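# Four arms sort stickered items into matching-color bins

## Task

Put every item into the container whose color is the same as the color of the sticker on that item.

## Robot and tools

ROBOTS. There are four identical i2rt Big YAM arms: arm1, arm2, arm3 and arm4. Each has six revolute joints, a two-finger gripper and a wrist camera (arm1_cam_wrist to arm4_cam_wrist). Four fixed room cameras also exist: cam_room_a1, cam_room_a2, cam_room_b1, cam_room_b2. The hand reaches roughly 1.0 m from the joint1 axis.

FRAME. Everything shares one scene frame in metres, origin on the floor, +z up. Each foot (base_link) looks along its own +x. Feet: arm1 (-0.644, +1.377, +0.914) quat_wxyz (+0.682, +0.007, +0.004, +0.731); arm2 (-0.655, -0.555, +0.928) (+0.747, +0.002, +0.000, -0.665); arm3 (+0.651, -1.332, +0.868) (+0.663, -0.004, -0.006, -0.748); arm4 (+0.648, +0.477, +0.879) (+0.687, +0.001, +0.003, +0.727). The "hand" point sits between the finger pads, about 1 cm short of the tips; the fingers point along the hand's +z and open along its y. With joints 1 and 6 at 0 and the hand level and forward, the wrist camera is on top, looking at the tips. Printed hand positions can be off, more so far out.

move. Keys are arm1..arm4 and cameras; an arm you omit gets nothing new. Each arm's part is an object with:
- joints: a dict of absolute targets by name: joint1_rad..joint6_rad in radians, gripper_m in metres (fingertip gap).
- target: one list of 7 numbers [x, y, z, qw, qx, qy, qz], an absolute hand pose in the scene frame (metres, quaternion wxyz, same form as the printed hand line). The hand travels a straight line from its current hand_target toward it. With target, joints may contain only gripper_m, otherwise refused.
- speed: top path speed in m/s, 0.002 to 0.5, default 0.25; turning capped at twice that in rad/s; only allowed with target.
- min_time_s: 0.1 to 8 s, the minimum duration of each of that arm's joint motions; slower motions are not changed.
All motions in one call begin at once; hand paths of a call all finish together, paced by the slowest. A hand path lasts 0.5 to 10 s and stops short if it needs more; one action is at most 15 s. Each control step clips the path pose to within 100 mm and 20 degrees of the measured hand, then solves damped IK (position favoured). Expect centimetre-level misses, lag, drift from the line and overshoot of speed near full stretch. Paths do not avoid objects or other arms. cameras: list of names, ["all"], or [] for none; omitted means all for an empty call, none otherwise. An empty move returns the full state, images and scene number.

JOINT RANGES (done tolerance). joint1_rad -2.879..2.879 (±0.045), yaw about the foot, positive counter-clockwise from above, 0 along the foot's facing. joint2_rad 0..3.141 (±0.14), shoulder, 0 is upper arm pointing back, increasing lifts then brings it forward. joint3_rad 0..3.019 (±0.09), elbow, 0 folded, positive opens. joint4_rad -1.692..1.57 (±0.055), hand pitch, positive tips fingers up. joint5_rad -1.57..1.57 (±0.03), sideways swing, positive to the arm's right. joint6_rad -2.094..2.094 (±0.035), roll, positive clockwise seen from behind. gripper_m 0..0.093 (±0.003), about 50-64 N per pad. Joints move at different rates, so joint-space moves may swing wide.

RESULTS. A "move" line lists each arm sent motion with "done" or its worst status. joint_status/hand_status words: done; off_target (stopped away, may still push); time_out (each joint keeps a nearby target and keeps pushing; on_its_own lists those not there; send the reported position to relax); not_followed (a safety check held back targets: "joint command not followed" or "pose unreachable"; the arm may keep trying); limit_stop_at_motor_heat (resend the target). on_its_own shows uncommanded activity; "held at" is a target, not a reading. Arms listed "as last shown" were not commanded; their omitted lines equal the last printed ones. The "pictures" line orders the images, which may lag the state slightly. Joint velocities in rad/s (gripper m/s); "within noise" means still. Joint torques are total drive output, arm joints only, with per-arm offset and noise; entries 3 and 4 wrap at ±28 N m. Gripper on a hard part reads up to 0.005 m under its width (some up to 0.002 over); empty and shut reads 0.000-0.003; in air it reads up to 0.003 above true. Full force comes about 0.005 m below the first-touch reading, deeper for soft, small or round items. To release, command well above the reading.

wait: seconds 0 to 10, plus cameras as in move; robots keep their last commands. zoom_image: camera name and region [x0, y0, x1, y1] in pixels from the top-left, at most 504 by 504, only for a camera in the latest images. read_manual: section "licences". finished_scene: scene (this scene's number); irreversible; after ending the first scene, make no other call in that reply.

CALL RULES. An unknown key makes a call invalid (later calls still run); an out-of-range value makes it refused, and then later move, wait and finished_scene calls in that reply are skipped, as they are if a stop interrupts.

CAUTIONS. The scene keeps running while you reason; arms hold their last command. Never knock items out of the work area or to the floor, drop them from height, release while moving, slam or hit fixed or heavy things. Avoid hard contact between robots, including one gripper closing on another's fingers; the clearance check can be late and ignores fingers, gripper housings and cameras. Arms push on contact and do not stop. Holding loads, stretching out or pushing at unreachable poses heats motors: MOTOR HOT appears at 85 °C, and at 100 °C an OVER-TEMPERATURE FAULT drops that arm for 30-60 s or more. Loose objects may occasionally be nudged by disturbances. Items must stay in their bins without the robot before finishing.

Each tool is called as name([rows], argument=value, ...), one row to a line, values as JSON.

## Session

move()

Scene clock: 0.00 s.
Joint torques (N m): no reading
Motor temperatures (°C): arm1=[21 23 27 23 21 21 21] | arm2=[23 24 26 22 22 20 23] | arm3=[24 23 24 23 24 23 23] | arm4=[22 22 23 22 24 21 24]
Heat: arm1: hottest joint3_rad 27 °C; arm2: hottest joint3_rad 26 °C; arm3: hottest joint1_rad 24 °C; arm4: hottest joint5_rad 24 °C.
Joint velocities: within noise
arm1.joint_positions: joint1_rad=-0.168 joint2_rad=+0.560 joint3_rad=+1.361 joint4_rad=-1.410 joint5_rad=+0.240 joint6_rad=+0.692 gripper_m=+0.09396
arm1.joint_status: not commanded
arm1.hand: x=-0.5739 y=+1.5732 z=+1.4376 quat_wxyz=(-0.303, +0.280, -0.837, -0.359) (m; scene frame)
arm1.hand_target: x=-0.5739 y=+1.5706 z=+1.4504 quat_wxyz=(-0.308, +0.276, -0.832, -0.370) (m; scene frame)
arm1.hand_status: not commanded
arm2.joint_positions: joint1_rad=+0.198 joint2_rad=+0.636 joint3_rad=+1.409 joint4_rad=-1.213 joint5_rad=-0.086 joint6_rad=-0.484 gripper_m=+0.09396
arm2.joint_status: not commanded
arm2.hand: x=-0.5635 y=-0.7948 z=+1.4992 quat_wxyz=(-0.373, -0.297, -0.790, +0.384) (m; scene frame)
arm2.hand_target: x=-0.5645 y=-0.7917 z=+1.5099 quat_wxyz=(-0.379, -0.294, -0.785, +0.392) (m; scene frame)
arm2.hand_status: not commanded
arm3.joint_positions: joint1_rad=+0.130 joint2_rad=+0.649 joint3_rad=+1.447 joint4_rad=-1.615 joint5_rad=+0.075 joint6_rad=+0.392 gripper_m=+0.09396
arm3.joint_status: not commanded
arm3.hand: x=+0.6387 y=-1.5222 z=+1.3768 quat_wxyz=(-0.293, -0.776, -0.507, +0.235) (m; scene frame)
arm3.hand_target: x=+0.6387 y=-1.5210 z=+1.3861 quat_wxyz=(-0.302, -0.772, -0.504, +0.241) (m; scene frame)
arm3.hand_status: not commanded
arm4.joint_positions: joint1_rad=+0.147 joint2_rad=+0.586 joint3_rad=+1.324 joint4_rad=-1.592 joint5_rad=+0.245 joint6_rad=+0.670 gripper_m=+0.09396
arm4.joint_status: not commanded
arm4.hand: x=+0.6543 y=+0.6697 z=+1.3488 quat_wxyz=(-0.224, +0.451, -0.815, -0.287) (m; scene frame)
arm4.hand_target: x=+0.6546 y=+0.6685 z=+1.3591 quat_wxyz=(-0.227, +0.447, -0.812, -0.299) (m; scene frame)
arm4.hand_status: not commanded
pictures: arm1_cam_wrist, arm2_cam_wrist, arm3_cam_wrist, arm4_cam_wrist, cam_room_a1, cam_room_a2, cam_room_b1, cam_room_b2
Images, in order (width x height): arm1_cam_wrist 672x504, arm2_cam_wrist 672x504, arm3_cam_wrist 672x504, arm4_cam_wrist 672x504, cam_room_a1 672x504, cam_room_a2 672x504, cam_room_b1 672x504, cam_room_b2 672x504.

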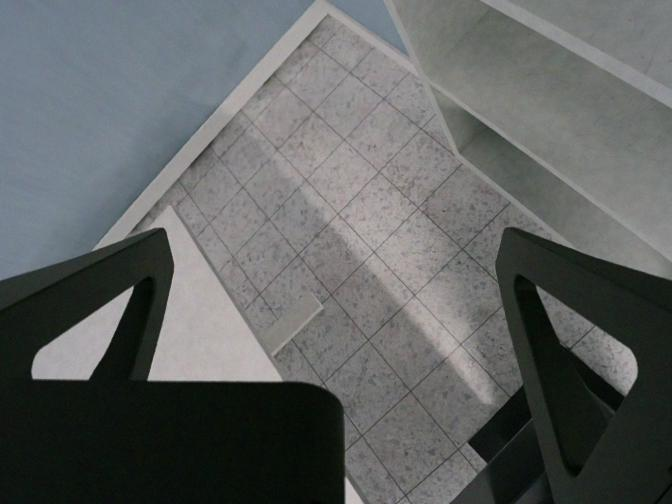

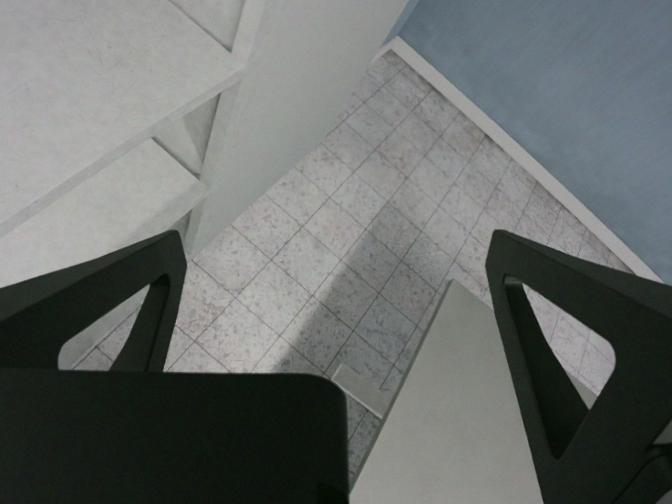

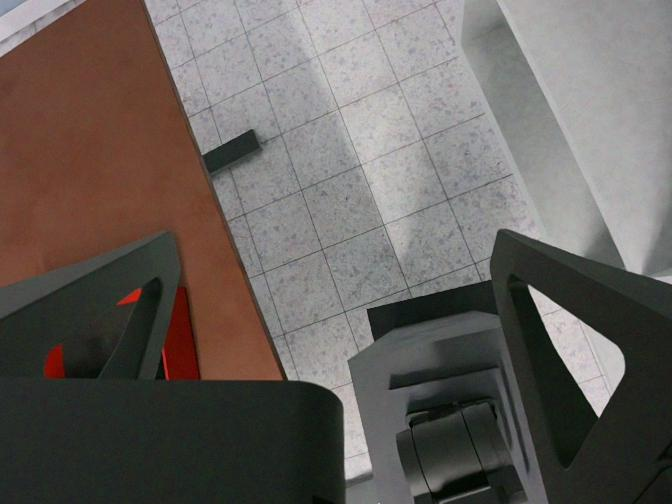

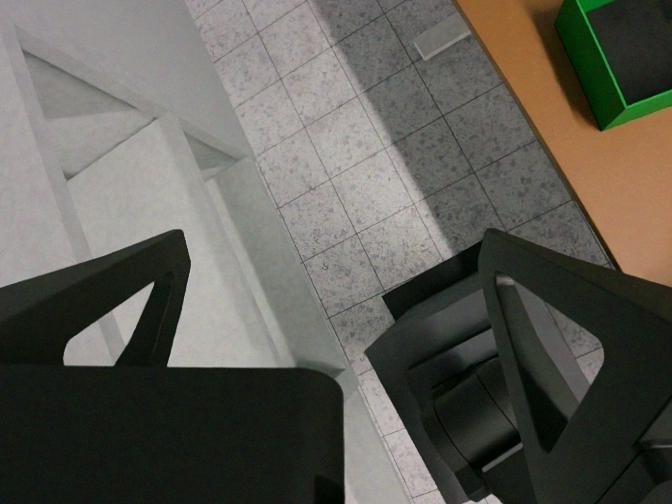

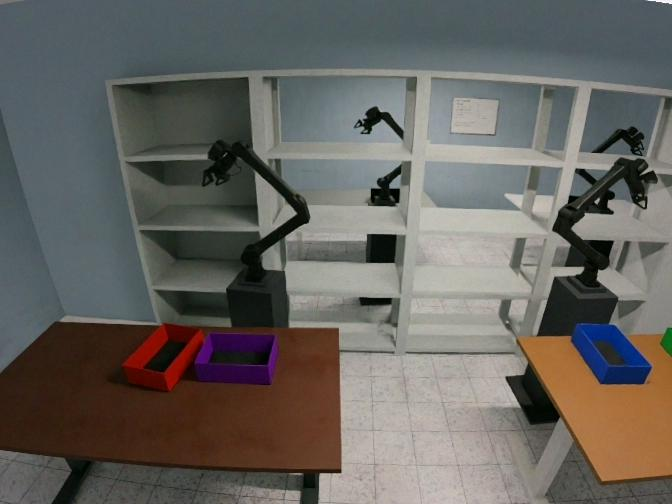

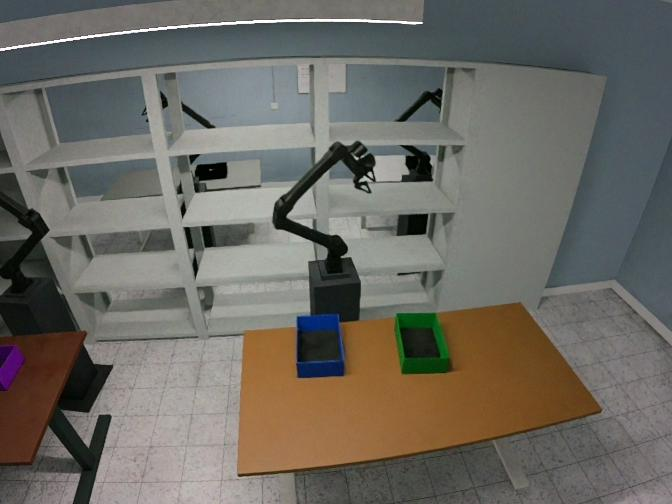

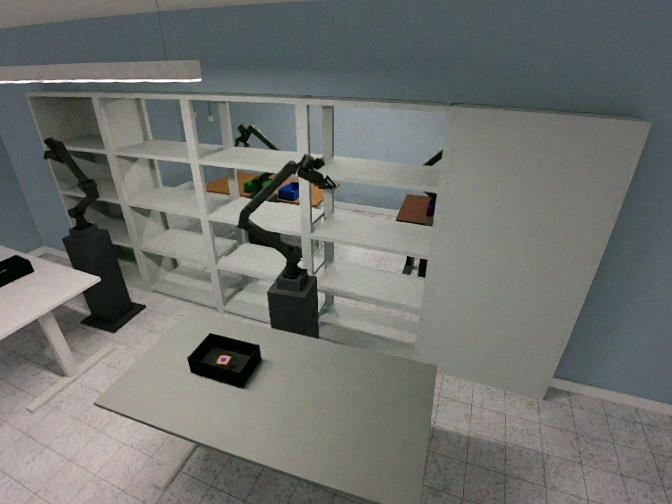

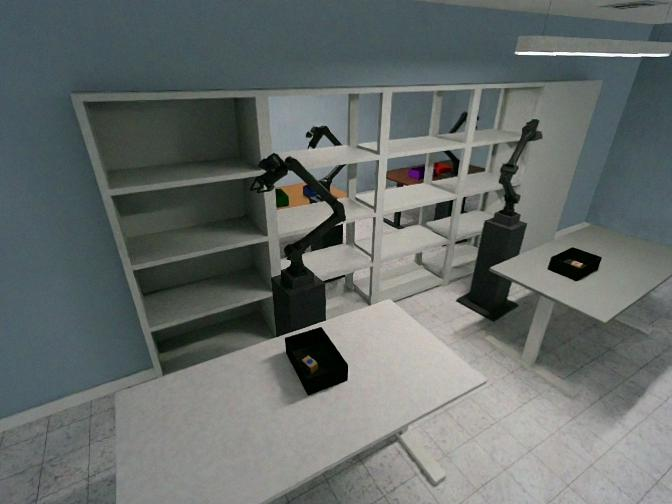

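move(arm1={"joints":{"joint1_rad":1.38,"joint2_rad":1.26,"joint3_rad":1.36,"joint4_rad":-1.01,"joint5_rad":0,"joint6_rad":0},"min_time_s":2.2}, arm2={"joints":{"joint1_rad":-1.77,"joint2_rad":1.26,"joint3_rad":1.36,"joint4_rad":-1.01,"joint5_rad":0,"joint6_rad":0},"min_time_s":2.2}, arm3={"joints":{"joint1_rad":1.55,"joint2_rad":1.26,"joint3_rad":1.36,"joint4_rad":-1.01,"joint5_rad":0,"joint6_rad":0},"min_time_s":2.2}, arm4={"joints":{"joint1_rad":-1.68,"joint2_rad":1.26,"joint3_rad":1.36,"joint4_rad":-1.01,"joint5_rad":0,"joint6_rad":0},"min_time_s":2.2}, cameras=["arm1_cam_wrist","arm2_cam_wrist","arm3_cam_wrist","arm4_cam_wrist"])

Scene clock: 12.70 s.
Joint torques (N m): arm1=[-2.55 -7.41 12.22 1.92 0.06 -0.06] | arm2=[1.32 -10.75 10.85 2.84 0.04 0.21] | arm3=[1.08 -11.81 9.4 1.87 0.05 -0.15] | arm4=[1.55 -10.75 11.75 1.57 -0.04 -0.09]
Motor temperatures (°C): arm1=[21 23 29 23 21 21 21] | arm2=[23 24 28 22 22 20 23] | arm3=[24 23 25 23 24 23 23] | arm4=[22 22 26 22 24 21 24]
Heat: arm1: hottest joint3_rad 29 °C; arm2: hottest joint3_rad 28 °C; arm3: hottest joint3_rad 25 °C; arm4: hottest joint3_rad 26 °C.
move: arm1 done; arm2 done; arm3 done; arm4 done
Joint velocities: within noise
arm1.joint_positions: joint1_rad=+1.386 joint2_rad=+1.263 joint3_rad=+1.354 joint4_rad=-1.029 joint5_rad=+0.000 joint6_rad=+0.009 gripper_m=+0.09398
arm1.joint_status: all done
arm1.hand: x=-1.1338 y=+1.4346 z=+1.2684 quat_wxyz=(-0.017, +0.946, -0.059, -0.318) (m; scene frame)
arm1.hand_target: x=-1.1373 y=+1.4380 z=+1.2760 quat_wxyz=(-0.020, +0.942, -0.057, -0.331) (m; scene frame)
arm1.hand_status: not commanded
arm2.joint_positions: joint1_rad=-1.778 joint2_rad=+1.252 joint3_rad=+1.369 joint4_rad=-1.030 joint5_rad=-0.001 joint6_rad=-0.015 gripper_m=+0.09397
arm2.joint_status: all done
arm2.hand: x=-1.1525 y=-0.5112 z=+1.2869 quat_wxyz=(+0.018, -0.946, +0.035, +0.322) (m; scene frame)
arm2.hand_target: x=-1.1569 y=-0.5145 z=+1.2816 quat_wxyz=(+0.015, -0.945, +0.039, +0.323) (m; scene frame)
arm2.hand_status: not commanded
arm3.joint_positions: joint1_rad=+1.551 joint2_rad=+1.263 joint3_rad=+1.362 joint4_rad=-1.025 joint5_rad=+0.000 joint6_rad=+0.008 gripper_m=+0.09398
arm3.joint_status: all done
arm3.hand: x=+1.1464 y=-1.3974 z=+1.2204 quat_wxyz=(-0.317, -0.068, -0.946, +0.027) (m; scene frame)
arm3.hand_target: x=+1.1484 y=-1.3981 z=+1.2232 quat_wxyz=(-0.325, -0.065, -0.943, +0.029) (m; scene frame)
arm3.hand_status: not commanded
arm4.joint_positions: joint1_rad=-1.687 joint2_rad=+1.256 joint3_rad=+1.324 joint4_rad=-1.027 joint5_rad=+0.003 joint6_rad=+0.015 gripper_m=+0.09397
arm4.joint_status: all done
arm4.hand: x=+1.1412 y=+0.4482 z=+1.2115 quat_wxyz=(-0.299, -0.035, -0.954, +0.010) (m; scene frame)
arm4.hand_target: x=+1.1518 y=+0.4517 z=+1.2309 quat_wxyz=(-0.322, -0.024, -0.946, +0.010) (m; scene frame)
arm4.hand_status: not commanded
pictures: arm1_cam_wrist, arm2_cam_wrist, arm3_cam_wrist, arm4_cam_wrist
Images, in order (width x height): arm1_cam_wrist 672x504, arm2_cam_wrist 672x504, arm3_cam_wrist 672x504, arm4_cam_wrist 672x504.

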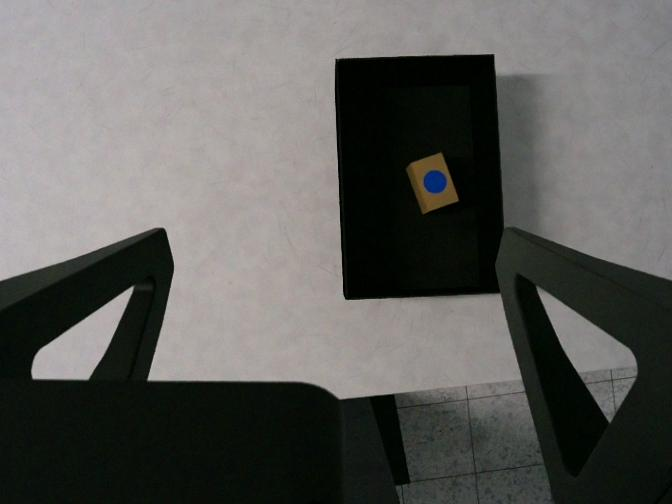

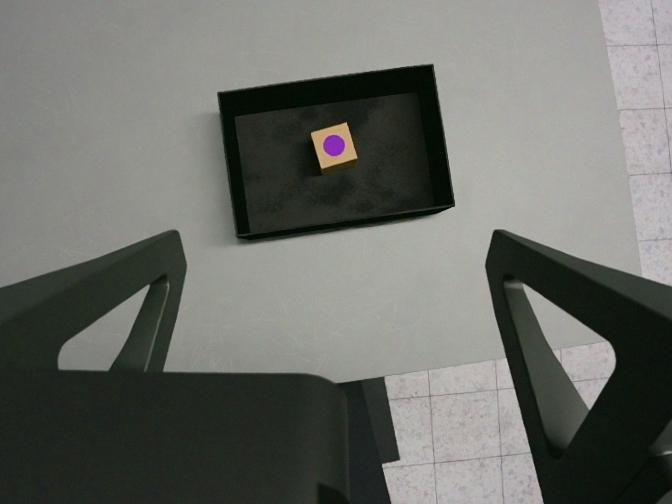

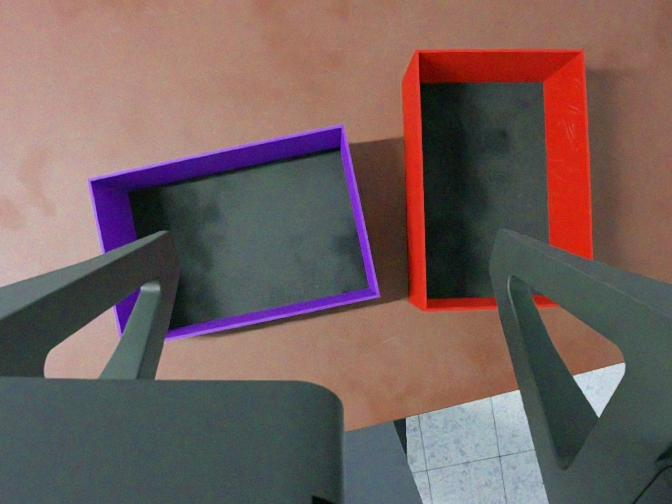

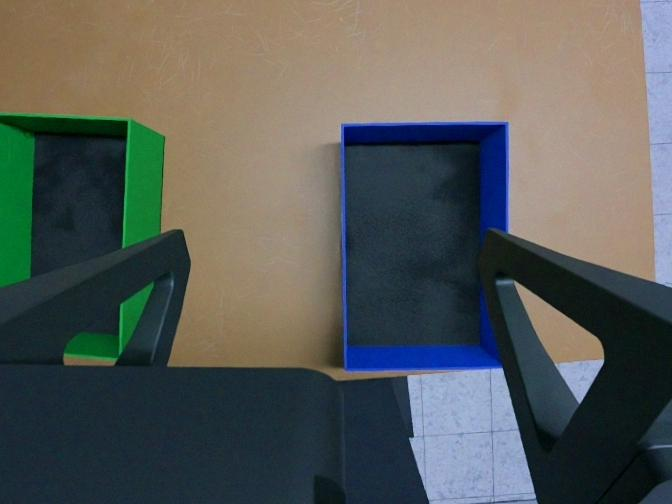

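move(arm1={"target":[-1.231,1.589,0.88,-0.0110,-0.9882,-0.1257,0.0865],"speed":0.35,"joints":{"gripper_m":0.072}}, arm2={"target":[-1.325,-0.499,0.88,-0.0080,-0.9920,-0.0912,0.0868],"speed":0.35}, arm3={"joints":{"joint1_rad":0.2,"joint2_rad":0.94,"joint3_rad":0.86,"joint4_rad":-1.2},"min_time_s":1.8}, arm4={"joints":{"joint1_rad":0.956,"joint2_rad":1.075,"joint3_rad":0.871,"joint4_rad":-0.55},"min_time_s":2.5}, cameras=["arm1_cam_wrist","arm2_cam_wrist"])

Scene clock: 49.63 s.
Joint torques (N m): arm1=[-1.49 -17.85 13.07 0.2 -0.11 -0.07] | arm2=[0.26 -23.06 13.19 0.44 -0.21 -0.08] | arm3=[0.79 -5.71 8.8 0.38 0.02 -0.11] | arm4=[0.56 -9.47 9.25 1.85 0.06 -0.09]
Motor temperatures (°C): arm1=[21 24 31 23 21 21 21] | arm2=[23 25 31 22 22 20 23] | arm3=[24 23 26 23 24 23 23] | arm4=[22 22 34 22 24 21 24]
Heat: arm1: hottest joint3_rad 31 °C; arm2: hottest joint3_rad 31 °C; arm3: hottest joint3_rad 26 °C; arm4: hottest joint3_rad 34 °C.
move: arm1 off_target; arm2 off_target; arm3 done; arm4 done
Joint velocities: within noise
arm1.joint_positions: joint1_rad=+1.134 joint2_rad=+2.128 joint3_rad=+1.464 joint4_rad=-0.830 joint5_rad=-0.098 joint6_rad=-0.611 gripper_m=+0.07207
arm1.joint_status: all done
arm1.hand: x=-1.2098 y=+1.5778 z=+0.8576 quat_wxyz=(+0.023, +0.990, +0.123, -0.065) (m; scene frame)
arm1.hand_target: x=-1.2299 y=+1.5886 z=+0.8805 quat_wxyz=(+0.011, +0.988, +0.126, -0.087) (m; scene frame)
arm1.hand_status: off_target (0.033 m and 2.9 deg from the pose sent, 0.429 m and 34.6 deg at the start)
arm2.joint_positions: joint1_rad=-1.778 joint2_rad=+2.202 joint3_rad=+1.619 joint4_rad=-0.847 joint5_rad=-0.048 joint6_rad=-0.260 gripper_m=+0.09398
arm2.joint_status: not commanded
arm2.hand: x=-1.3067 y=-0.5041 z=+0.8677 quat_wxyz=(-0.010, -0.994, -0.086, +0.073) (m; scene frame)
arm2.hand_target: x=-1.3242 y=-0.4989 z=+0.8805 quat_wxyz=(-0.008, -0.992, -0.091, +0.087) (m; scene frame)
arm2.hand_status: off_target (0.023 m and 1.8 deg from the pose sent, 0.442 m and 31.2 deg at the start)
arm3.joint_positions: joint1_rad=+0.208 joint2_rad=+0.948 joint3_rad=+0.864 joint4_rad=-1.195 joint5_rad=+0.000 joint6_rad=+0.006 gripper_m=+0.09398
arm3.joint_status: all done
arm3.hand: x=+0.6770 y=-1.6356 z=+1.0799 quat_wxyz=(-0.113, -0.670, -0.726, +0.103) (m; scene frame)
arm3.hand_target: x=+0.6744 y=-1.6330 z=+1.0800 quat_wxyz=(-0.111, -0.671, -0.726, +0.103) (m; scene frame)
arm3.hand_status: not commanded
arm4.joint_positions: joint1_rad=+0.959 joint2_rad=+1.090 joint3_rad=+0.869 joint4_rad=-0.568 joint5_rad=+0.000 joint6_rad=+0.013 gripper_m=+0.09399
arm4.joint_status: all done
arm4.hand: x=+0.2631 y=+0.7180 z=+1.1183 quat_wxyz=(-0.100, +0.887, -0.260, -0.369) (m; scene frame)
arm4.hand_target: x=+0.2622 y=+0.7204 z=+1.1291 quat_wxyz=(-0.107, +0.881, -0.254, -0.384) (m; scene frame)
arm4.hand_status: not commanded
pictures: arm1_cam_wrist, arm2_cam_wrist
Images, in order (width x height): arm1_cam_wrist 672x504, arm2_cam_wrist 672x504.

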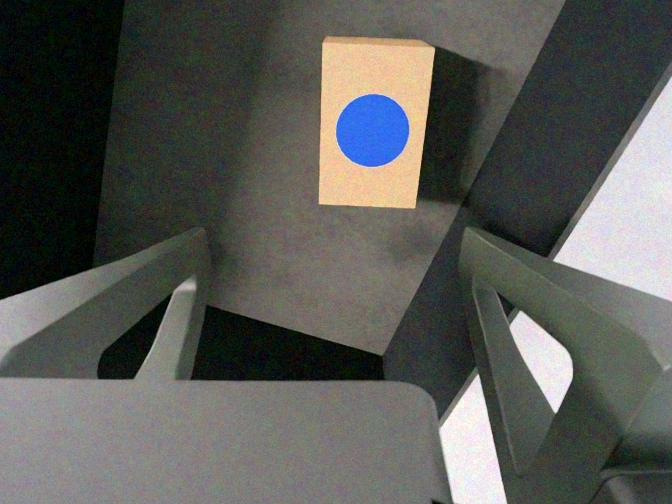

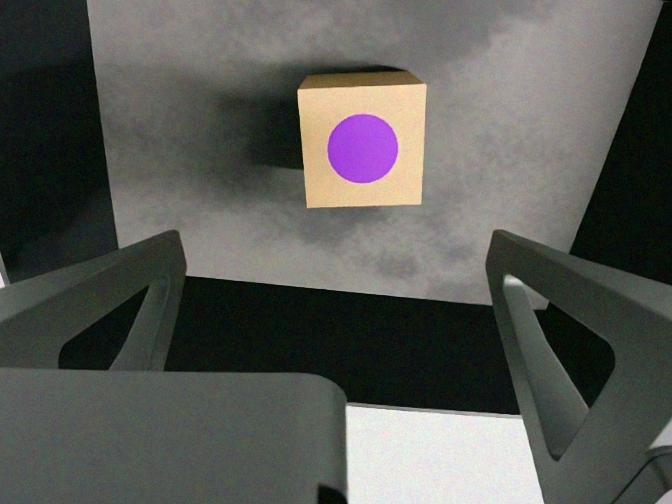

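move(arm1={"target":[-1.250,1.601,0.80,-0.0084,-0.9916,-0.0954,0.0868],"speed":0.15}, arm2={"target":[-1.335,-0.489,0.795,-0.0091,-0.9907,-0.1041,0.0867],"speed":0.15}, arm3={"joints":{"joint1_rad":-1.997},"min_time_s":3}, cameras=["arm1_cam_wrist","arm2_cam_wrist"])

Scene clock: 100.70 s.
Joint torques (N m): arm1=[-2.37 -18.73 12.05 1.06 0 0.11] | arm2=[-0.03 -23.06 12.25 1.58 -0.28 -0.08] | arm3=[0.97 -6.12 8.72 0.28 0.04 -0.11] | arm4=[0.85 -9.76 9.13 1.83 0.08 -0.08]
Motor temperatures (°C): arm1=[21 25 35 23 21 21 21] | arm2=[23 27 34 22 22 20 23] | arm3=[24 23 28 23 24 23 23] | arm4=[22 22 33 22 24 21 24]
Heat: arm1: hottest joint3_rad 35 °C; arm2: hottest joint3_rad 34 °C; arm3: hottest joint3_rad 28 °C; arm4: hottest joint3_rad 33 °C.
move: arm1 off_target; arm2 off_target; arm3 done
Joint velocities: within noise
arm1.joint_positions: joint1_rad=+1.134 joint2_rad=+2.286 joint3_rad=+1.527 joint4_rad=-0.740 joint5_rad=-0.092 joint6_rad=-0.572 gripper_m=+0.07207
arm1.joint_status: not commanded
arm1.hand: x=-1.2259 y=+1.5849 z=+0.7856 quat_wxyz=(+0.023, +0.993, +0.103, -0.060) (m; scene frame)
arm1.hand_target: x=-1.2489 y=+1.6007 z=+0.8013 quat_wxyz=(+0.008, +0.992, +0.096, -0.087) (m; scene frame)
arm1.hand_status: off_target (0.032 m and 3.6 deg from the pose sent, 0.074 m and 4.4 deg at the start)
arm2.joint_positions: joint1_rad=-1.790 joint2_rad=+2.346 joint3_rad=+1.657 joint4_rad=-0.757 joint5_rad=-0.054 joint6_rad=-0.300 gripper_m=+0.09398
arm2.joint_status: not commanded
arm2.hand: x=-1.3132 y=-0.4961 z=+0.7915 quat_wxyz=(-0.012, -0.993, -0.100, +0.065) (m; scene frame)
arm2.hand_target: x=-1.3339 y=-0.4890 z=+0.7956 quat_wxyz=(-0.009, -0.991, -0.104, +0.087) (m; scene frame)
arm2.hand_status: off_target (0.023 m and 2.6 deg from the pose sent, 0.079 m and 2.6 deg at the start)
arm3.joint_positions: joint1_rad=-1.990 joint2_rad=+0.948 joint3_rad=+0.864 joint4_rad=-1.195 joint5_rad=-0.001 joint6_rad=+0.006 gripper_m=+0.09400
arm3.joint_status: all done
arm3.hand: x=+0.3866 y=-1.1702 z=+1.0732 quat_wxyz=(+0.032, -0.953, +0.267, +0.138) (m; scene frame)
arm3.hand_target: x=+0.3903 y=-1.1696 z=+1.0733 quat_wxyz=(+0.033, -0.953, +0.268, +0.137) (m; scene frame)
arm3.hand_status: not commanded
arm4: as last shown
pictures: arm1_cam_wrist, arm2_cam_wrist
Images, in order (width x height): arm1_cam_wrist 672x504, arm2_cam_wrist 672x504.

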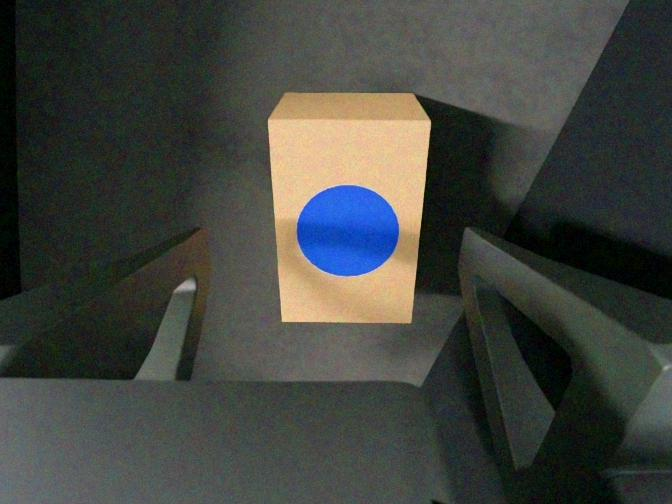

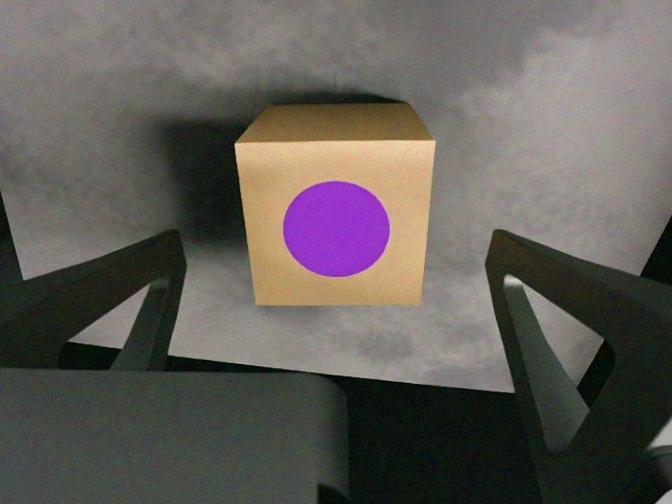

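move(arm1={"target":[-1.250,1.601,0.757,-0.0084,-0.9916,-0.0954,0.0868],"speed":0.15}, arm2={"target":[-1.335,-0.489,0.752,-0.0091,-0.9907,-0.1041,0.0867],"speed":0.15}, arm3={"joints":{"joint2_rad":1.075,"joint3_rad":0.871,"joint4_rad":-0.55},"min_time_s":1.5}, cameras=["arm1_cam_wrist","arm2_cam_wrist"])

Scene clock: 108.27 s.
Joint torques (N m): arm1=[-2.73 -18.61 11.26 0.95 0.02 0.12] | arm2=[0.03 -22.89 11.85 1.55 -0.25 -0.08] | arm3=[0.67 -7.18 10.1 2.13 0.03 -0.11] | arm4=[0.38 -9.35 9.11 1.81 0.05 -0.07]
Motor temperatures (°C): arm1=[21 25 34 23 21 21 21] | arm2=[23 27 34 22 22 20 23] | arm3=[24 23 29 23 24 23 23] | arm4=[22 22 33 22 24 21 24]
Heat: arm1: hottest joint3_rad 34 °C; arm2: hottest joint3_rad 34 °C; arm3: hottest joint3_rad 29 °C; arm4: hottest joint3_rad 33 °C.
move: arm1 off_target; arm2 off_target; arm3 done
Joint velocities: within noise
arm1.joint_positions: joint1_rad=+1.134 joint2_rad=+2.360 joint3_rad=+1.537 joint4_rad=-0.670 joint5_rad=-0.092 joint6_rad=-0.572 gripper_m=+0.07207
arm1.joint_status: not commanded
arm1.hand: x=-1.2281 y=+1.5856 z=+0.7461 quat_wxyz=(+0.021, +0.992, +0.103, -0.063) (m; scene frame)
arm1.hand_target: x=-1.2489 y=+1.6007 z=+0.7579 quat_wxyz=(+0.008, +0.992, +0.096, -0.087) (m; scene frame)
arm1.hand_status: off_target (0.029 m and 3.2 deg from the pose sent, 0.041 m and 3.7 deg at the start)
arm2.joint_positions: joint1_rad=-1.790 joint2_rad=+2.417 joint3_rad=+1.670 joint4_rad=-0.693 joint5_rad=-0.054 joint6_rad=-0.300 gripper_m=+0.09398
arm2.joint_status: not commanded
arm2.hand: x=-1.3152 y=-0.4958 z=+0.7526 quat_wxyz=(-0.012, -0.993, -0.100, +0.068) (m; scene frame)
arm2.hand_target: x=-1.3340 y=-0.4890 z=+0.7526 quat_wxyz=(-0.009, -0.991, -0.104, +0.087) (m; scene frame)
arm2.hand_status: off_target (0.021 m and 2.2 deg from the pose sent, 0.046 m and 2.5 deg at the start)
arm3.joint_positions: joint1_rad=-1.990 joint2_rad=+1.066 joint3_rad=+0.864 joint4_rad=-0.566 joint5_rad=-0.001 joint6_rad=+0.006 gripper_m=+0.09400
arm3.joint_status: all done
arm3.hand: x=+0.2643 y=-1.0965 z=+1.1095 quat_wxyz=(+0.097, -0.888, +0.250, +0.374) (m; scene frame)
arm3.hand_target: x=+0.2612 y=-1.0905 z=+1.1124 quat_wxyz=(+0.101, -0.885, +0.250, +0.380) (m; scene frame)
arm3.hand_status: not commanded
arm4: as last shown
pictures: arm1_cam_wrist, arm2_cam_wrist
Images, in order (width x height): arm1_cam_wrist 672x504, arm2_cam_wrist 672x504.

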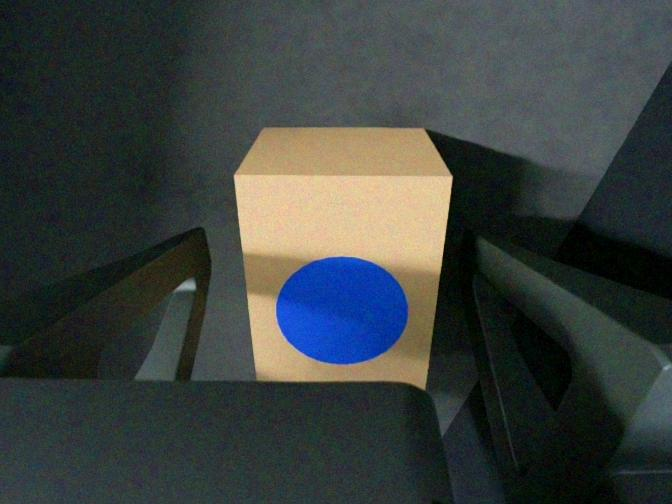

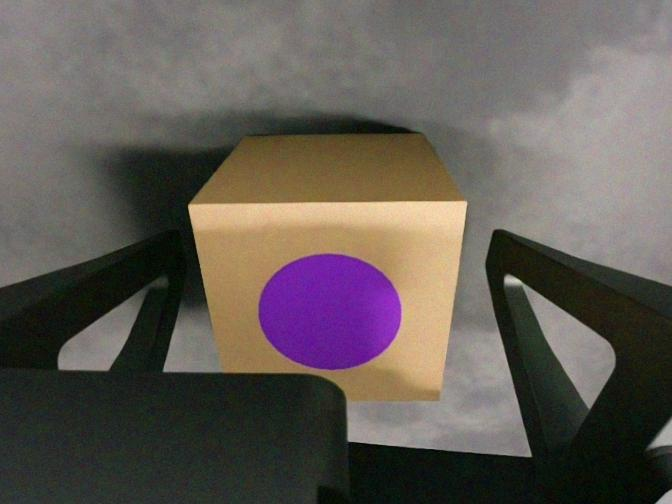

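move(arm1={"joints":{"gripper_m":0.036}}, arm2={"joints":{"gripper_m":0.043}})

move(arm1={"target":[-1.236,1.594,1.03,-0.0084,-0.9916,-0.0954,0.0868],"speed":0.25}, arm2={"target":[-1.323,-0.492,1.03,-0.0091,-0.9907,-0.1041,0.0867],"speed":0.25}, cameras=["arm1_cam_wrist","arm2_cam_wrist"])

Scene clock: 117.00 s.
Joint torques (N m): arm1=[-2.37 -18.73 11.17 1.02 -0.07 0.08] | arm2=[0.09 -22.89 11.69 1.58 -0.22 -0.08] | arm3=[0.73 -7.24 10.1 2.11 0.03 -0.11] | arm4=[0.91 -9.29 9.21 1.87 0.06 -0.1]
Motor temperatures (°C): arm1=[21 26 34 23 21 21 21] | arm2=[23 27 33 22 22 20 23] | arm3=[24 23 29 23 24 23 23] | arm4=[22 22 34 22 24 21 24]
Heat: arm1: hottest joint3_rad 34 °C; arm2: hottest joint3_rad 33 °C; arm3: hottest joint3_rad 29 °C; arm4: hottest joint3_rad 34 °C.
move: arm1 off_target; arm2 off_target
Joint velocities: within noise
arm1.joint_positions: joint1_rad=+1.134 joint2_rad=+2.360 joint3_rad=+1.538 joint4_rad=-0.670 joint5_rad=-0.091 joint6_rad=-0.572 gripper_m=+0.04405
arm1.joint_status: gripper_m off_target (ended at +0.04407, target +0.03600)
arm1.hand: x=-1.2285 y=+1.5859 z=+0.7464 quat_wxyz=(+0.021, +0.992, +0.103, -0.063) (m; scene frame)
arm1.hand_target: x=-1.2490 y=+1.6007 z=+0.7579 quat_wxyz=(+0.008, +0.992, +0.095, -0.087) (m; scene frame)
arm1.hand_status: not commanded
arm2.joint_positions: joint1_rad=-1.790 joint2_rad=+2.417 joint3_rad=+1.672 joint4_rad=-0.693 joint5_rad=-0.054 joint6_rad=-0.301 gripper_m=+0.05318
arm2.joint_status: gripper_m off_target (ended at +0.05321, target +0.04300)
arm2.hand: x=-1.3160 y=-0.4958 z=+0.7531 quat_wxyz=(-0.012, -0.992, -0.101, +0.069) (m; scene frame)
arm2.hand_target: x=-1.3340 y=-0.4890 z=+0.7526 quat_wxyz=(-0.009, -0.991, -0.104, +0.087) (m; scene frame)
arm2.hand_status: not commanded
arm3, arm4: as last shown
pictures: none

Scene clock: 118.90 s.
Joint torques (N m): arm1=[-2.55 -17.03 14.5 0.14 -0.05 0.12] | arm2=[0.15 -22.89 14.34 0.46 -0.23 -0.06] | arm3=[0.73 -7.3 10.13 2.13 0.03 -0.11] | arm4=[0.62 -9.17 9.2 1.8 0.04 -0.1]
Motor temperatures (°C): arm1=[21 26 34 23 21 21 21] | arm2=[23 27 33 22 22 20 23] | arm3=[24 23 29 23 24 23 23] | arm4=[22 22 34 22 24 21 24]
Heat: arm1: hottest joint3_rad 34 °C; arm2: hottest joint3_rad 33 °C; arm3: hottest joint3_rad 29 °C; arm4: hottest joint3_rad 34 °C.
move: arm1 off_target; arm2 off_target
Joint velocities: within noise
arm1.joint_positions: joint1_rad=+1.134 joint2_rad=+1.972 joint3_rad=+1.648 joint4_rad=-1.156 joint5_rad=-0.091 joint6_rad=-0.568 gripper_m=+0.04404
arm1.joint_status: not commanded
arm1.hand: x=-1.2231 y=+1.5848 z=+1.0085 quat_wxyz=(+0.018, +0.992, +0.102, -0.069) (m; scene frame)
arm1.hand_target: x=-1.2351 y=+1.5936 z=+1.0302 quat_wxyz=(+0.008, +0.992, +0.095, -0.087) (m; scene frame)
arm1.hand_status: off_target (0.027 m and 2.5 deg from the pose sent, 0.284 m and 3.2 deg at the start)
arm2.joint_positions: joint1_rad=-1.790 joint2_rad=+2.047 joint3_rad=+1.770 joint4_rad=-1.157 joint5_rad=-0.054 joint6_rad=-0.301 gripper_m=+0.05318
arm2.joint_status: not commanded
arm2.hand: x=-1.3096 y=-0.4974 z=+1.0128 quat_wxyz=(-0.012, -0.992, -0.101, +0.071) (m; scene frame)
arm2.hand_target: x=-1.3223 y=-0.4920 z=+1.0301 quat_wxyz=(-0.009, -0.991, -0.104, +0.087) (m; scene frame)
arm2.hand_status: off_target (0.022 m and 1.9 deg from the pose sent, 0.277 m and 2.1 deg at the start)
arm3, arm4: as last shown
pictures: arm1_cam_wrist, arm2_cam_wrist
Images, in order (width x height): arm1_cam_wrist 672x504, arm2_cam_wrist 672x504.

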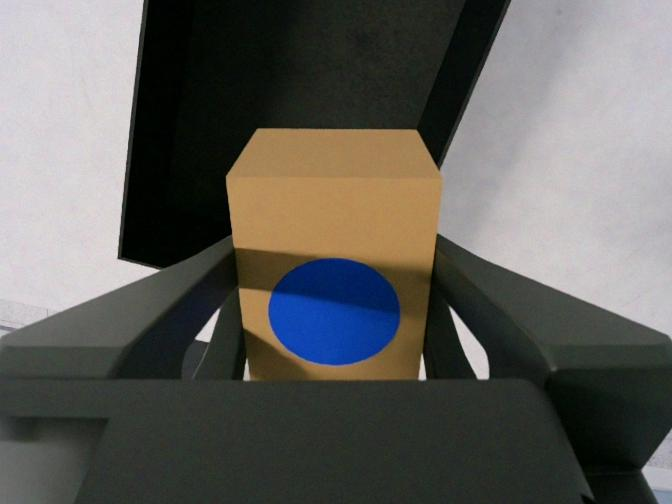

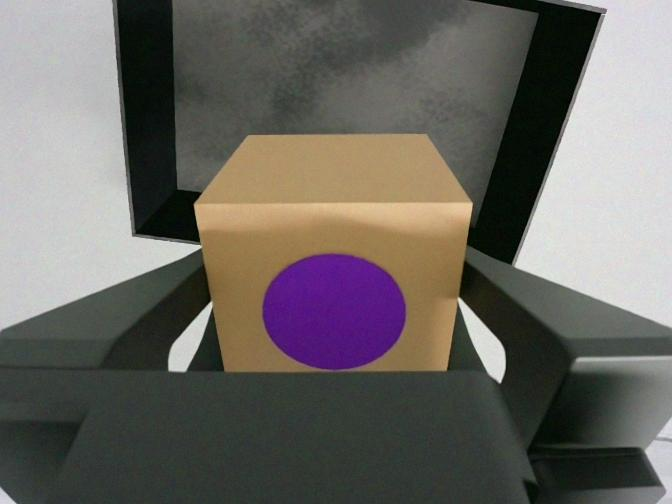

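move(arm1={"joints":{"joint1_rad":0.5,"joint2_rad":0.939,"joint3_rad":0.86,"joint4_rad":-1.32,"joint5_rad":0,"joint6_rad":0},"min_time_s":2.3}, arm2={"joints":{"joint1_rad":-1.1,"joint2_rad":0.939,"joint3_rad":0.86,"joint4_rad":-1.32,"joint5_rad":0,"joint6_rad":0},"min_time_s":2.3})

move(arm1={"joints":{"joint1_rad":-2.255},"min_time_s":3}, arm2={"joints":{"joint1_rad":0.932},"min_time_s":2.5}, cameras=["arm1_cam_wrist","arm2_cam_wrist"])

Scene clock: 128.20 s.
Joint torques (N m): arm1=[-2.14 -1.85 11.08 0.49 0.06 0.09] | arm2=[1.14 -6.01 10.1 0.76 0.14 0.2] | arm3=[0.85 -7.18 10.09 2.11 0.03 -0.11] | arm4=[0.97 -9.11 9.22 1.76 0.07 -0.07]
Motor temperatures (°C): arm1=[21 26 35 23 21 21 22] | arm2=[23 27 34 22 22 20 23] | arm3=[24 23 30 23 24 23 23] | arm4=[22 22 34 22 24 21 24]
Heat: arm1: hottest joint3_rad 35 °C; arm2: hottest joint3_rad 34 °C; arm3: hottest joint3_rad 30 °C; arm4: hottest joint3_rad 34 °C.
move: arm1 done; arm2 done
Joint velocities: within noise
arm1.joint_positions: joint1_rad=+0.507 joint2_rad=+0.942 joint3_rad=+0.856 joint4_rad=-1.312 joint5_rad=-0.001 joint6_rad=-0.009 gripper_m=+0.04404
arm1.joint_status: all done
arm1.hand: x=-0.7912 y=+1.6094 z=+1.1165 quat_wxyz=(-0.038, +0.877, -0.472, -0.083) (m; scene frame)
arm1.hand_target: x=-0.7888 y=+1.6096 z=+1.1187 quat_wxyz=(-0.039, +0.873, -0.479, -0.083) (m; scene frame)
arm1.hand_status: not commanded
arm2.joint_positions: joint1_rad=-1.104 joint2_rad=+0.941 joint3_rad=+0.869 joint4_rad=-1.311 joint5_rad=-0.004 joint6_rad=-0.015 gripper_m=+0.05318
arm2.joint_status: all done
arm2.hand: x=-0.8896 y=-0.7107 z=+1.1325 quat_wxyz=(-0.027, -0.951, -0.294, +0.088) (m; scene frame)
arm2.hand_target: x=-0.8854 y=-0.7086 z=+1.1289 quat_wxyz=(-0.024, -0.954, -0.289, +0.081) (m; scene frame)
arm2.hand_status: not commanded
arm3, arm4: as last shown
pictures: none

Scene clock: 131.53 s.
Joint torques (N m): arm1=[-2.43 -2.32 11.11 0.39 -0.01 0.12] | arm2=[0.97 -5.83 10.1 0.75 -0.04 0.2] | arm3=[0.79 -7.24 10.07 2.13 0.04 -0.11] | arm4=[1.08 -9.41 9.17 1.72 0.07 -0.04]
Motor temperatures (°C): arm1=[21 26 35 23 21 21 22] | arm2=[23 27 34 22 22 20 23] | arm3=[24 23 30 23 24 23 23] | arm4=[22 22 34 22 24 21 24]
Heat: arm1: hottest joint3_rad 35 °C; arm2: hottest joint3_rad 34 °C; arm3: hottest joint3_rad 30 °C; arm4: hottest joint3_rad 34 °C.
move: arm1 done; arm2 done
Joint velocities: within noise
arm1.joint_positions: joint1_rad=-2.251 joint2_rad=+0.942 joint3_rad=+0.856 joint4_rad=-1.312 joint5_rad=+0.000 joint6_rad=-0.007 gripper_m=+0.04403
arm1.joint_status: all done
arm1.hand: x=-0.4140 y=+1.2173 z=+1.1096 quat_wxyz=(-0.074, -0.296, -0.952, +0.027) (m; scene frame)
arm1.hand_target: x=-0.4155 y=+1.2170 z=+1.1118 quat_wxyz=(-0.074, -0.302, -0.950, +0.027) (m; scene frame)
arm1.hand_status: not commanded
arm2.joint_positions: joint1_rad=+0.931 joint2_rad=+0.941 joint3_rad=+0.869 joint4_rad=-1.311 joint5_rad=+0.000 joint6_rad=-0.014 gripper_m=+0.05312
arm2.joint_status: all done
arm2.hand: x=-0.4125 y=-0.6966 z=+1.1335 quat_wxyz=(-0.091, -0.251, -0.963, +0.023) (m; scene frame)
arm2.hand_target: x=-0.4164 y=-0.6939 z=+1.1298 quat_wxyz=(-0.083, -0.257, -0.963, +0.020) (m; scene frame)
arm2.hand_status: not commanded
arm3, arm4: as last shown
pictures: arm1_cam_wrist, arm2_cam_wrist
Images, in order (width x height): arm1_cam_wrist 672x504, arm2_cam_wrist 672x504.

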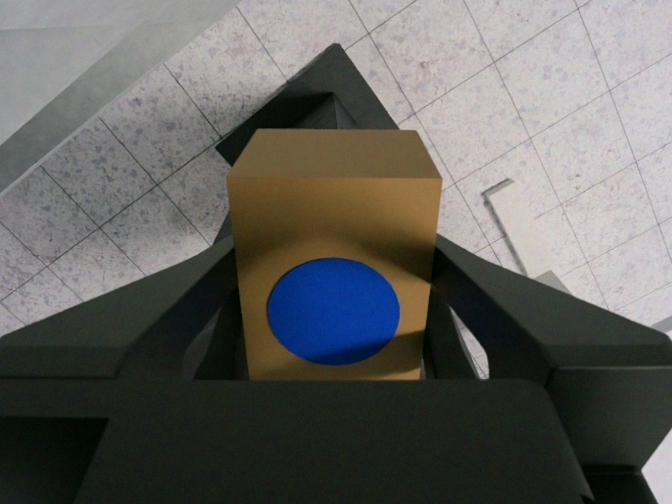

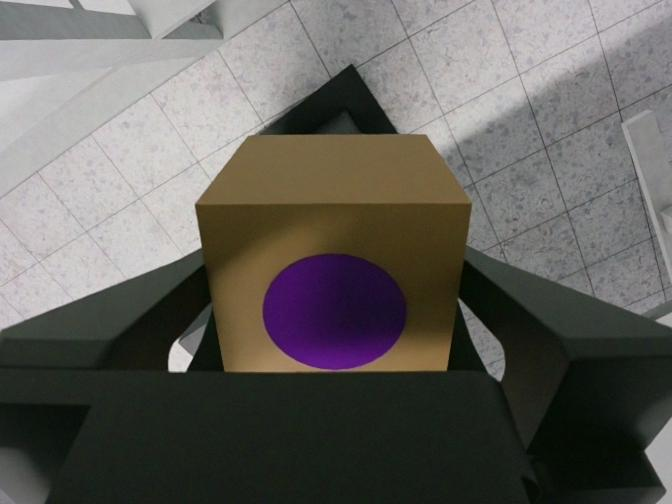

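move(arm1={"target":[-0.05,0.913,1.08,0.0838,0.2746,0.9576,-0.0240],"speed":0.2}, arm2={"target":[-0.05,-0.906,1.08,0.0839,0.2687,0.9593,-0.0235],"speed":0.2}, cameras=["arm1_cam_wrist","arm2_cam_wrist"])

move(arm1={"target":[-0.05,0.913,1.025,0.0838,0.2746,0.9576,-0.0240],"speed":0.15}, arm2={"target":[-0.05,-0.906,1.02,0.0839,0.2687,0.9593,-0.0235],"speed":0.15}, cameras=["arm1_cam_wrist","arm2_cam_wrist"])

Scene clock: 144.27 s.
Joint torques (N m): arm1=[-3.25 -21.25 16.72 0.27 -0.02 -0.01] | arm2=[0.85 -22.12 16.09 0.46 0.15 0.21] | arm3=[0.67 -7.18 10.07 2.13 0.03 -0.11] | arm4=[0.67 -9.35 9.21 1.84 0.08 -0.09]
Motor temperatures (°C): arm1=[21 26 36 23 21 21 22] | arm2=[23 27 34 22 22 20 24] | arm3=[24 23 30 23 24 23 23] | arm4=[22 23 34 22 24 21 24]
Heat: arm1: hottest joint3_rad 36 °C; arm2: hottest joint3_rad 34 °C; arm3: hottest joint3_rad 30 °C; arm4: hottest joint3_rad 34 °C.
move: arm1 off_target; arm2 off_target
Joint velocities: within noise
arm1.joint_positions: joint1_rad=-2.300 joint2_rad=+2.294 joint3_rad=+2.373 joint4_rad=-1.509 joint5_rad=-0.025 joint6_rad=-0.101 gripper_m=+0.04403
arm1.joint_status: not commanded
arm1.hand: x=-0.0554 y=+0.9269 z=+1.0578 quat_wxyz=(-0.062, -0.274, -0.959, +0.016) (m; scene frame)
arm1.hand_target: x=-0.0511 y=+0.9140 z=+1.0801 quat_wxyz=(-0.085, -0.274, -0.958, +0.025) (m; scene frame)
arm1.hand_status: off_target (0.027 m and 2.7 deg from the pose sent, 0.475 m and 2.8 deg at the start)
arm2.joint_positions: joint1_rad=+0.931 joint2_rad=+2.085 joint3_rad=+1.976 joint4_rad=-1.315 joint5_rad=+0.004 joint6_rad=+0.008 gripper_m=+0.05313
arm2.joint_status: not commanded
arm2.hand: x=-0.0640 y=-0.8980 z=+1.0683 quat_wxyz=(-0.071, -0.262, -0.962, +0.019) (m; scene frame)
arm2.hand_target: x=-0.0509 y=-0.9055 z=+1.0801 quat_wxyz=(-0.085, -0.269, -0.959, +0.024) (m; scene frame)
arm2.hand_status: off_target (0.020 m and 1.8 deg from the pose sent, 0.422 m and 2.2 deg at the start)
arm3, arm4: as last shown
pictures: arm1_cam_wrist, arm2_cam_wrist
Images, in order (width x height): arm1_cam_wrist 672x504, arm2_cam_wrist 672x504.

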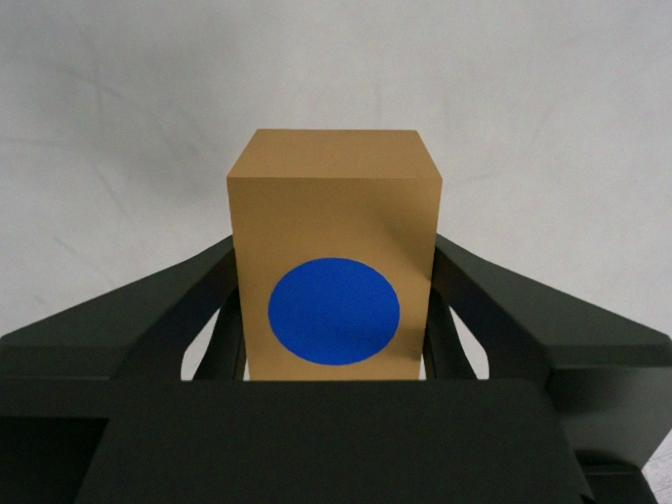

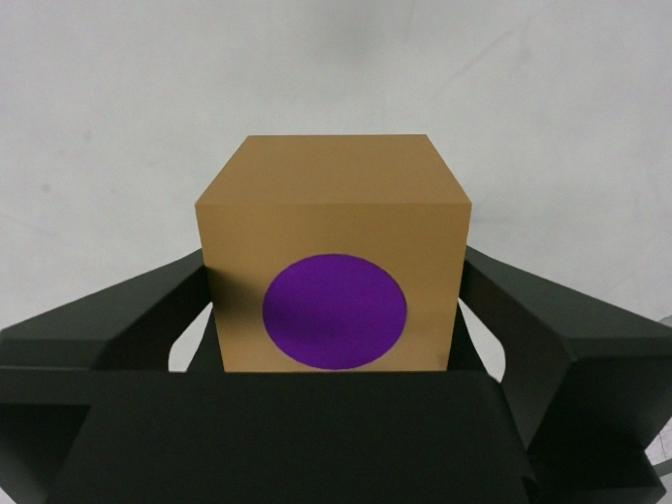

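Scene clock: 145.37 s.
Joint torques (N m): arm1=[-2.96 -22.18 11.45 1.2 -0.05 -0.09] | arm2=[0.85 -22.59 10.14 1.84 0.15 0.21] | arm3=[0.85 -7.24 10.1 2.13 0.04 -0.11] | arm4=[0.79 -9.29 9.17 1.87 0.08 -0.06]
Motor temperatures (°C): arm1=[21 26 36 23 21 21 22] | arm2=[23 27 34 22 22 20 24] | arm3=[24 23 30 23 24 23 23] | arm4=[22 23 34 22 24 21 24]
Heat: arm1: hottest joint3_rad 36 °C; arm2: hottest joint3_rad 34 °C; arm3: hottest joint3_rad 30 °C; arm4: hottest joint3_rad 34 °C.
move: arm1 off_target; arm2 off_target
Joint velocities: within noise
arm1.joint_positions: joint1_rad=-2.300 joint2_rad=+2.297 joint3_rad=+2.278 joint4_rad=-1.389 joint5_rad=-0.025 joint6_rad=-0.101 gripper_m=+0.04403
arm1.joint_status: not commanded
arm1.hand: x=-0.0502 y=+0.9225 z=+1.0199 quat_wxyz=(-0.072, -0.274, -0.959, +0.020) (m; scene frame)
arm1.hand_target: x=-0.0502 y=+0.9132 z=+1.0250 quat_wxyz=(-0.084, -0.275, -0.958, +0.024) (m; scene frame)
arm1.hand_status: off_target (0.011 m and 1.4 deg from the pose sent, 0.036 m and 2.7 deg at the start)
arm2.joint_positions: joint1_rad=+0.931 joint2_rad=+2.114 joint3_rad=+1.937 joint4_rad=-1.209 joint5_rad=+0.004 joint6_rad=+0.008 gripper_m=+0.05313
arm2.joint_status: not commanded
arm2.hand: x=-0.0519 y=-0.9049 z=+1.0368 quat_wxyz=(-0.089, -0.262, -0.961, +0.024) (m; scene frame)
arm2.hand_target: x=-0.0504 y=-0.9057 z=+1.0202 quat_wxyz=(-0.084, -0.269, -0.959, +0.023) (m; scene frame)
arm2.hand_status: off_target (0.017 m and 1.0 deg from the pose sent, 0.051 m and 1.8 deg at the start)
arm3: as last shown
arm4.joint_positions: joint1_rad=+0.959 joint2_rad=+1.090 joint3_rad=+0.869 joint4_rad=-0.568 joint5_rad=+0.000 joint6_rad=+0.013 gripper_m=+0.09399
arm4.joint_status: not commanded
arm4.hand: x=+0.2631 y=+0.7180 z=+1.1183 quat_wxyz=(-0.100, +0.887, -0.260, -0.369) (m; scene frame)
arm4.hand_target: x=+0.2622 y=+0.7204 z=+1.1291 quat_wxyz=(-0.107, +0.881, -0.254, -0.384) (m; scene frame)
arm4.hand_status: not commanded
pictures: arm1_cam_wrist, arm2_cam_wrist
Images, in order (width x height): arm1_cam_wrist 672x504, arm2_cam_wrist 672x504.

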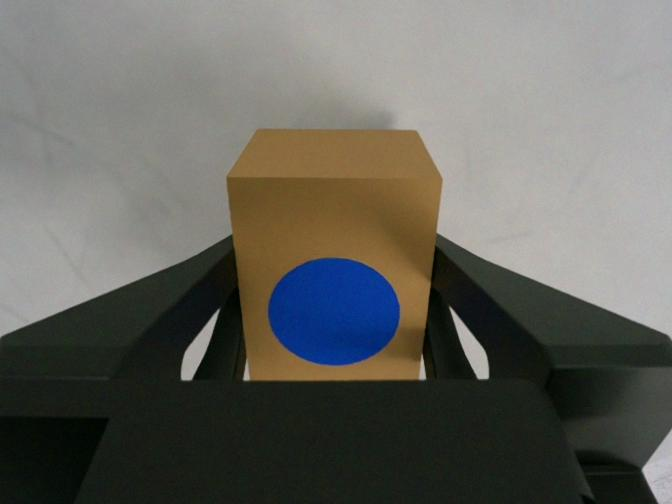

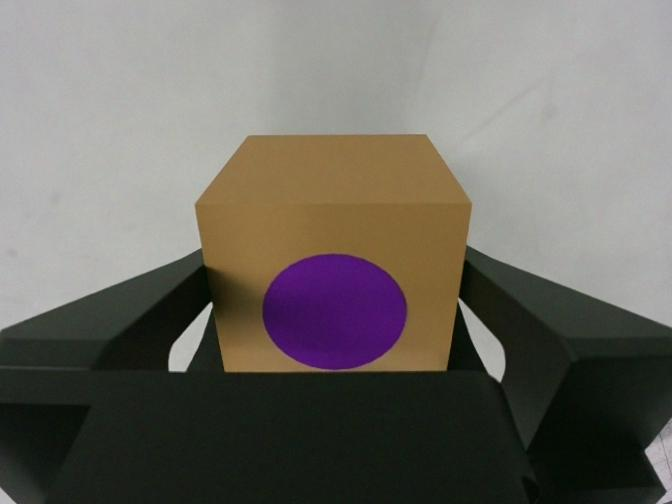

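move(arm1={"target":[-0.05,0.913,1.006,0.0838,0.2746,0.9576,-0.0240],"speed":0.1}, arm2={"target":[-0.05,-0.906,0.990,0.0839,0.2687,0.9593,-0.0235],"speed":0.1}, cameras=["arm1_cam_wrist","arm2_cam_wrist"])

Scene clock: 150.30 s.
Joint torques (N m): arm1=[-2.78 -21.01 9.46 1.84 -0.09 -0.04] | arm2=[0.73 -21.13 9.09 1.94 0.15 0.22] | arm3=[0.85 -7.12 10.13 2.14 0.03 -0.11] | arm4=[0.44 -9.93 9.32 1.85 0.04 -0.07]
Motor temperatures (°C): arm1=[21 26 35 23 21 21 22] | arm2=[23 27 34 22 22 20 24] | arm3=[24 23 30 23 24 23 23] | arm4=[22 23 34 22 24 21 24]
Heat: arm1: hottest joint3_rad 35 °C; arm2: hottest joint3_rad 34 °C; arm3: hottest joint3_rad 30 °C; arm4: hottest joint3_rad 34 °C.
move: arm1 off_target; arm2 off_target
Joint velocities: within noise
arm1.joint_positions: joint1_rad=-2.300 joint2_rad=+2.293 joint3_rad=+2.258 joint4_rad=-1.355 joint5_rad=-0.026 joint6_rad=-0.102 gripper_m=+0.04403
arm1.joint_status: not commanded
arm1.hand: x=-0.0479 y=+0.9203 z=+1.0162 quat_wxyz=(-0.081, -0.274, -0.958, +0.022) (m; scene frame)
arm1.hand_target: x=-0.0502 y=+0.9132 z=+1.0061 quat_wxyz=(-0.084, -0.275, -0.958, +0.024) (m; scene frame)
arm1.hand_status: off_target (0.013 m and 0.4 deg from the pose sent, 0.017 m and 1.4 deg at the start)
arm2.joint_positions: joint1_rad=+0.931 joint2_rad=+2.116 joint3_rad=+1.902 joint4_rad=-1.145 joint5_rad=+0.004 joint6_rad=+0.009 gripper_m=+0.05313
arm2.joint_status: not commanded
arm2.hand: x=-0.0479 y=-0.9071 z=+1.0234 quat_wxyz=(-0.102, -0.262, -0.959, +0.027) (m; scene frame)
arm2.hand_target: x=-0.0511 y=-0.9054 z=+0.9907 quat_wxyz=(-0.084, -0.269, -0.959, +0.024) (m; scene frame)
arm2.hand_status: off_target (0.034 m and 2.3 deg from the pose sent, 0.047 m and 1.0 deg at the start)
arm3, arm4: as last shown
pictures: arm1_cam_wrist, arm2_cam_wrist
Images, in order (width x height): arm1_cam_wrist 672x504, arm2_cam_wrist 672x504.

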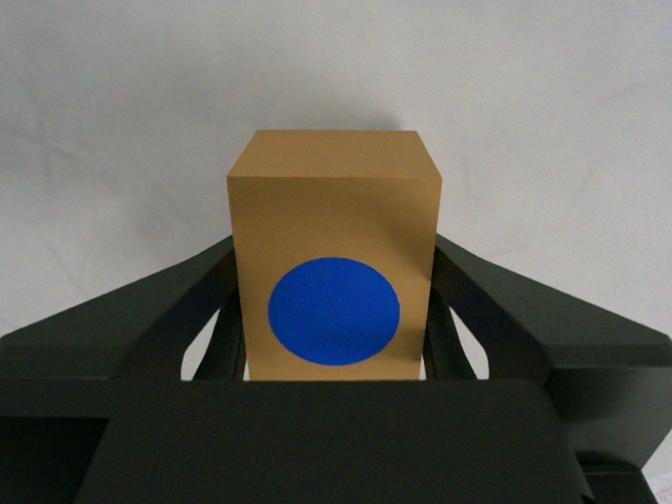

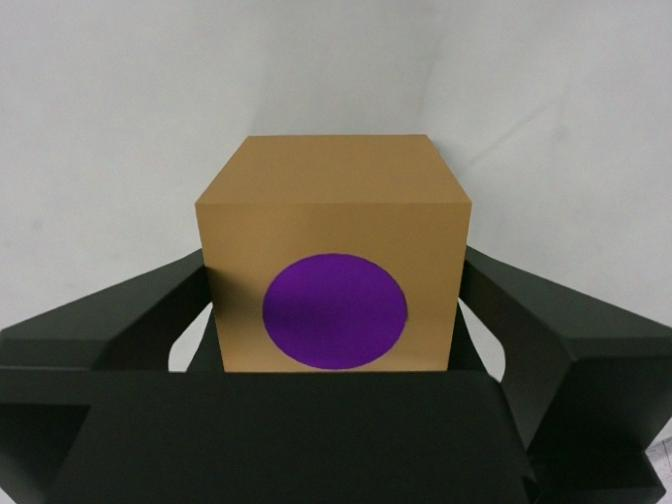

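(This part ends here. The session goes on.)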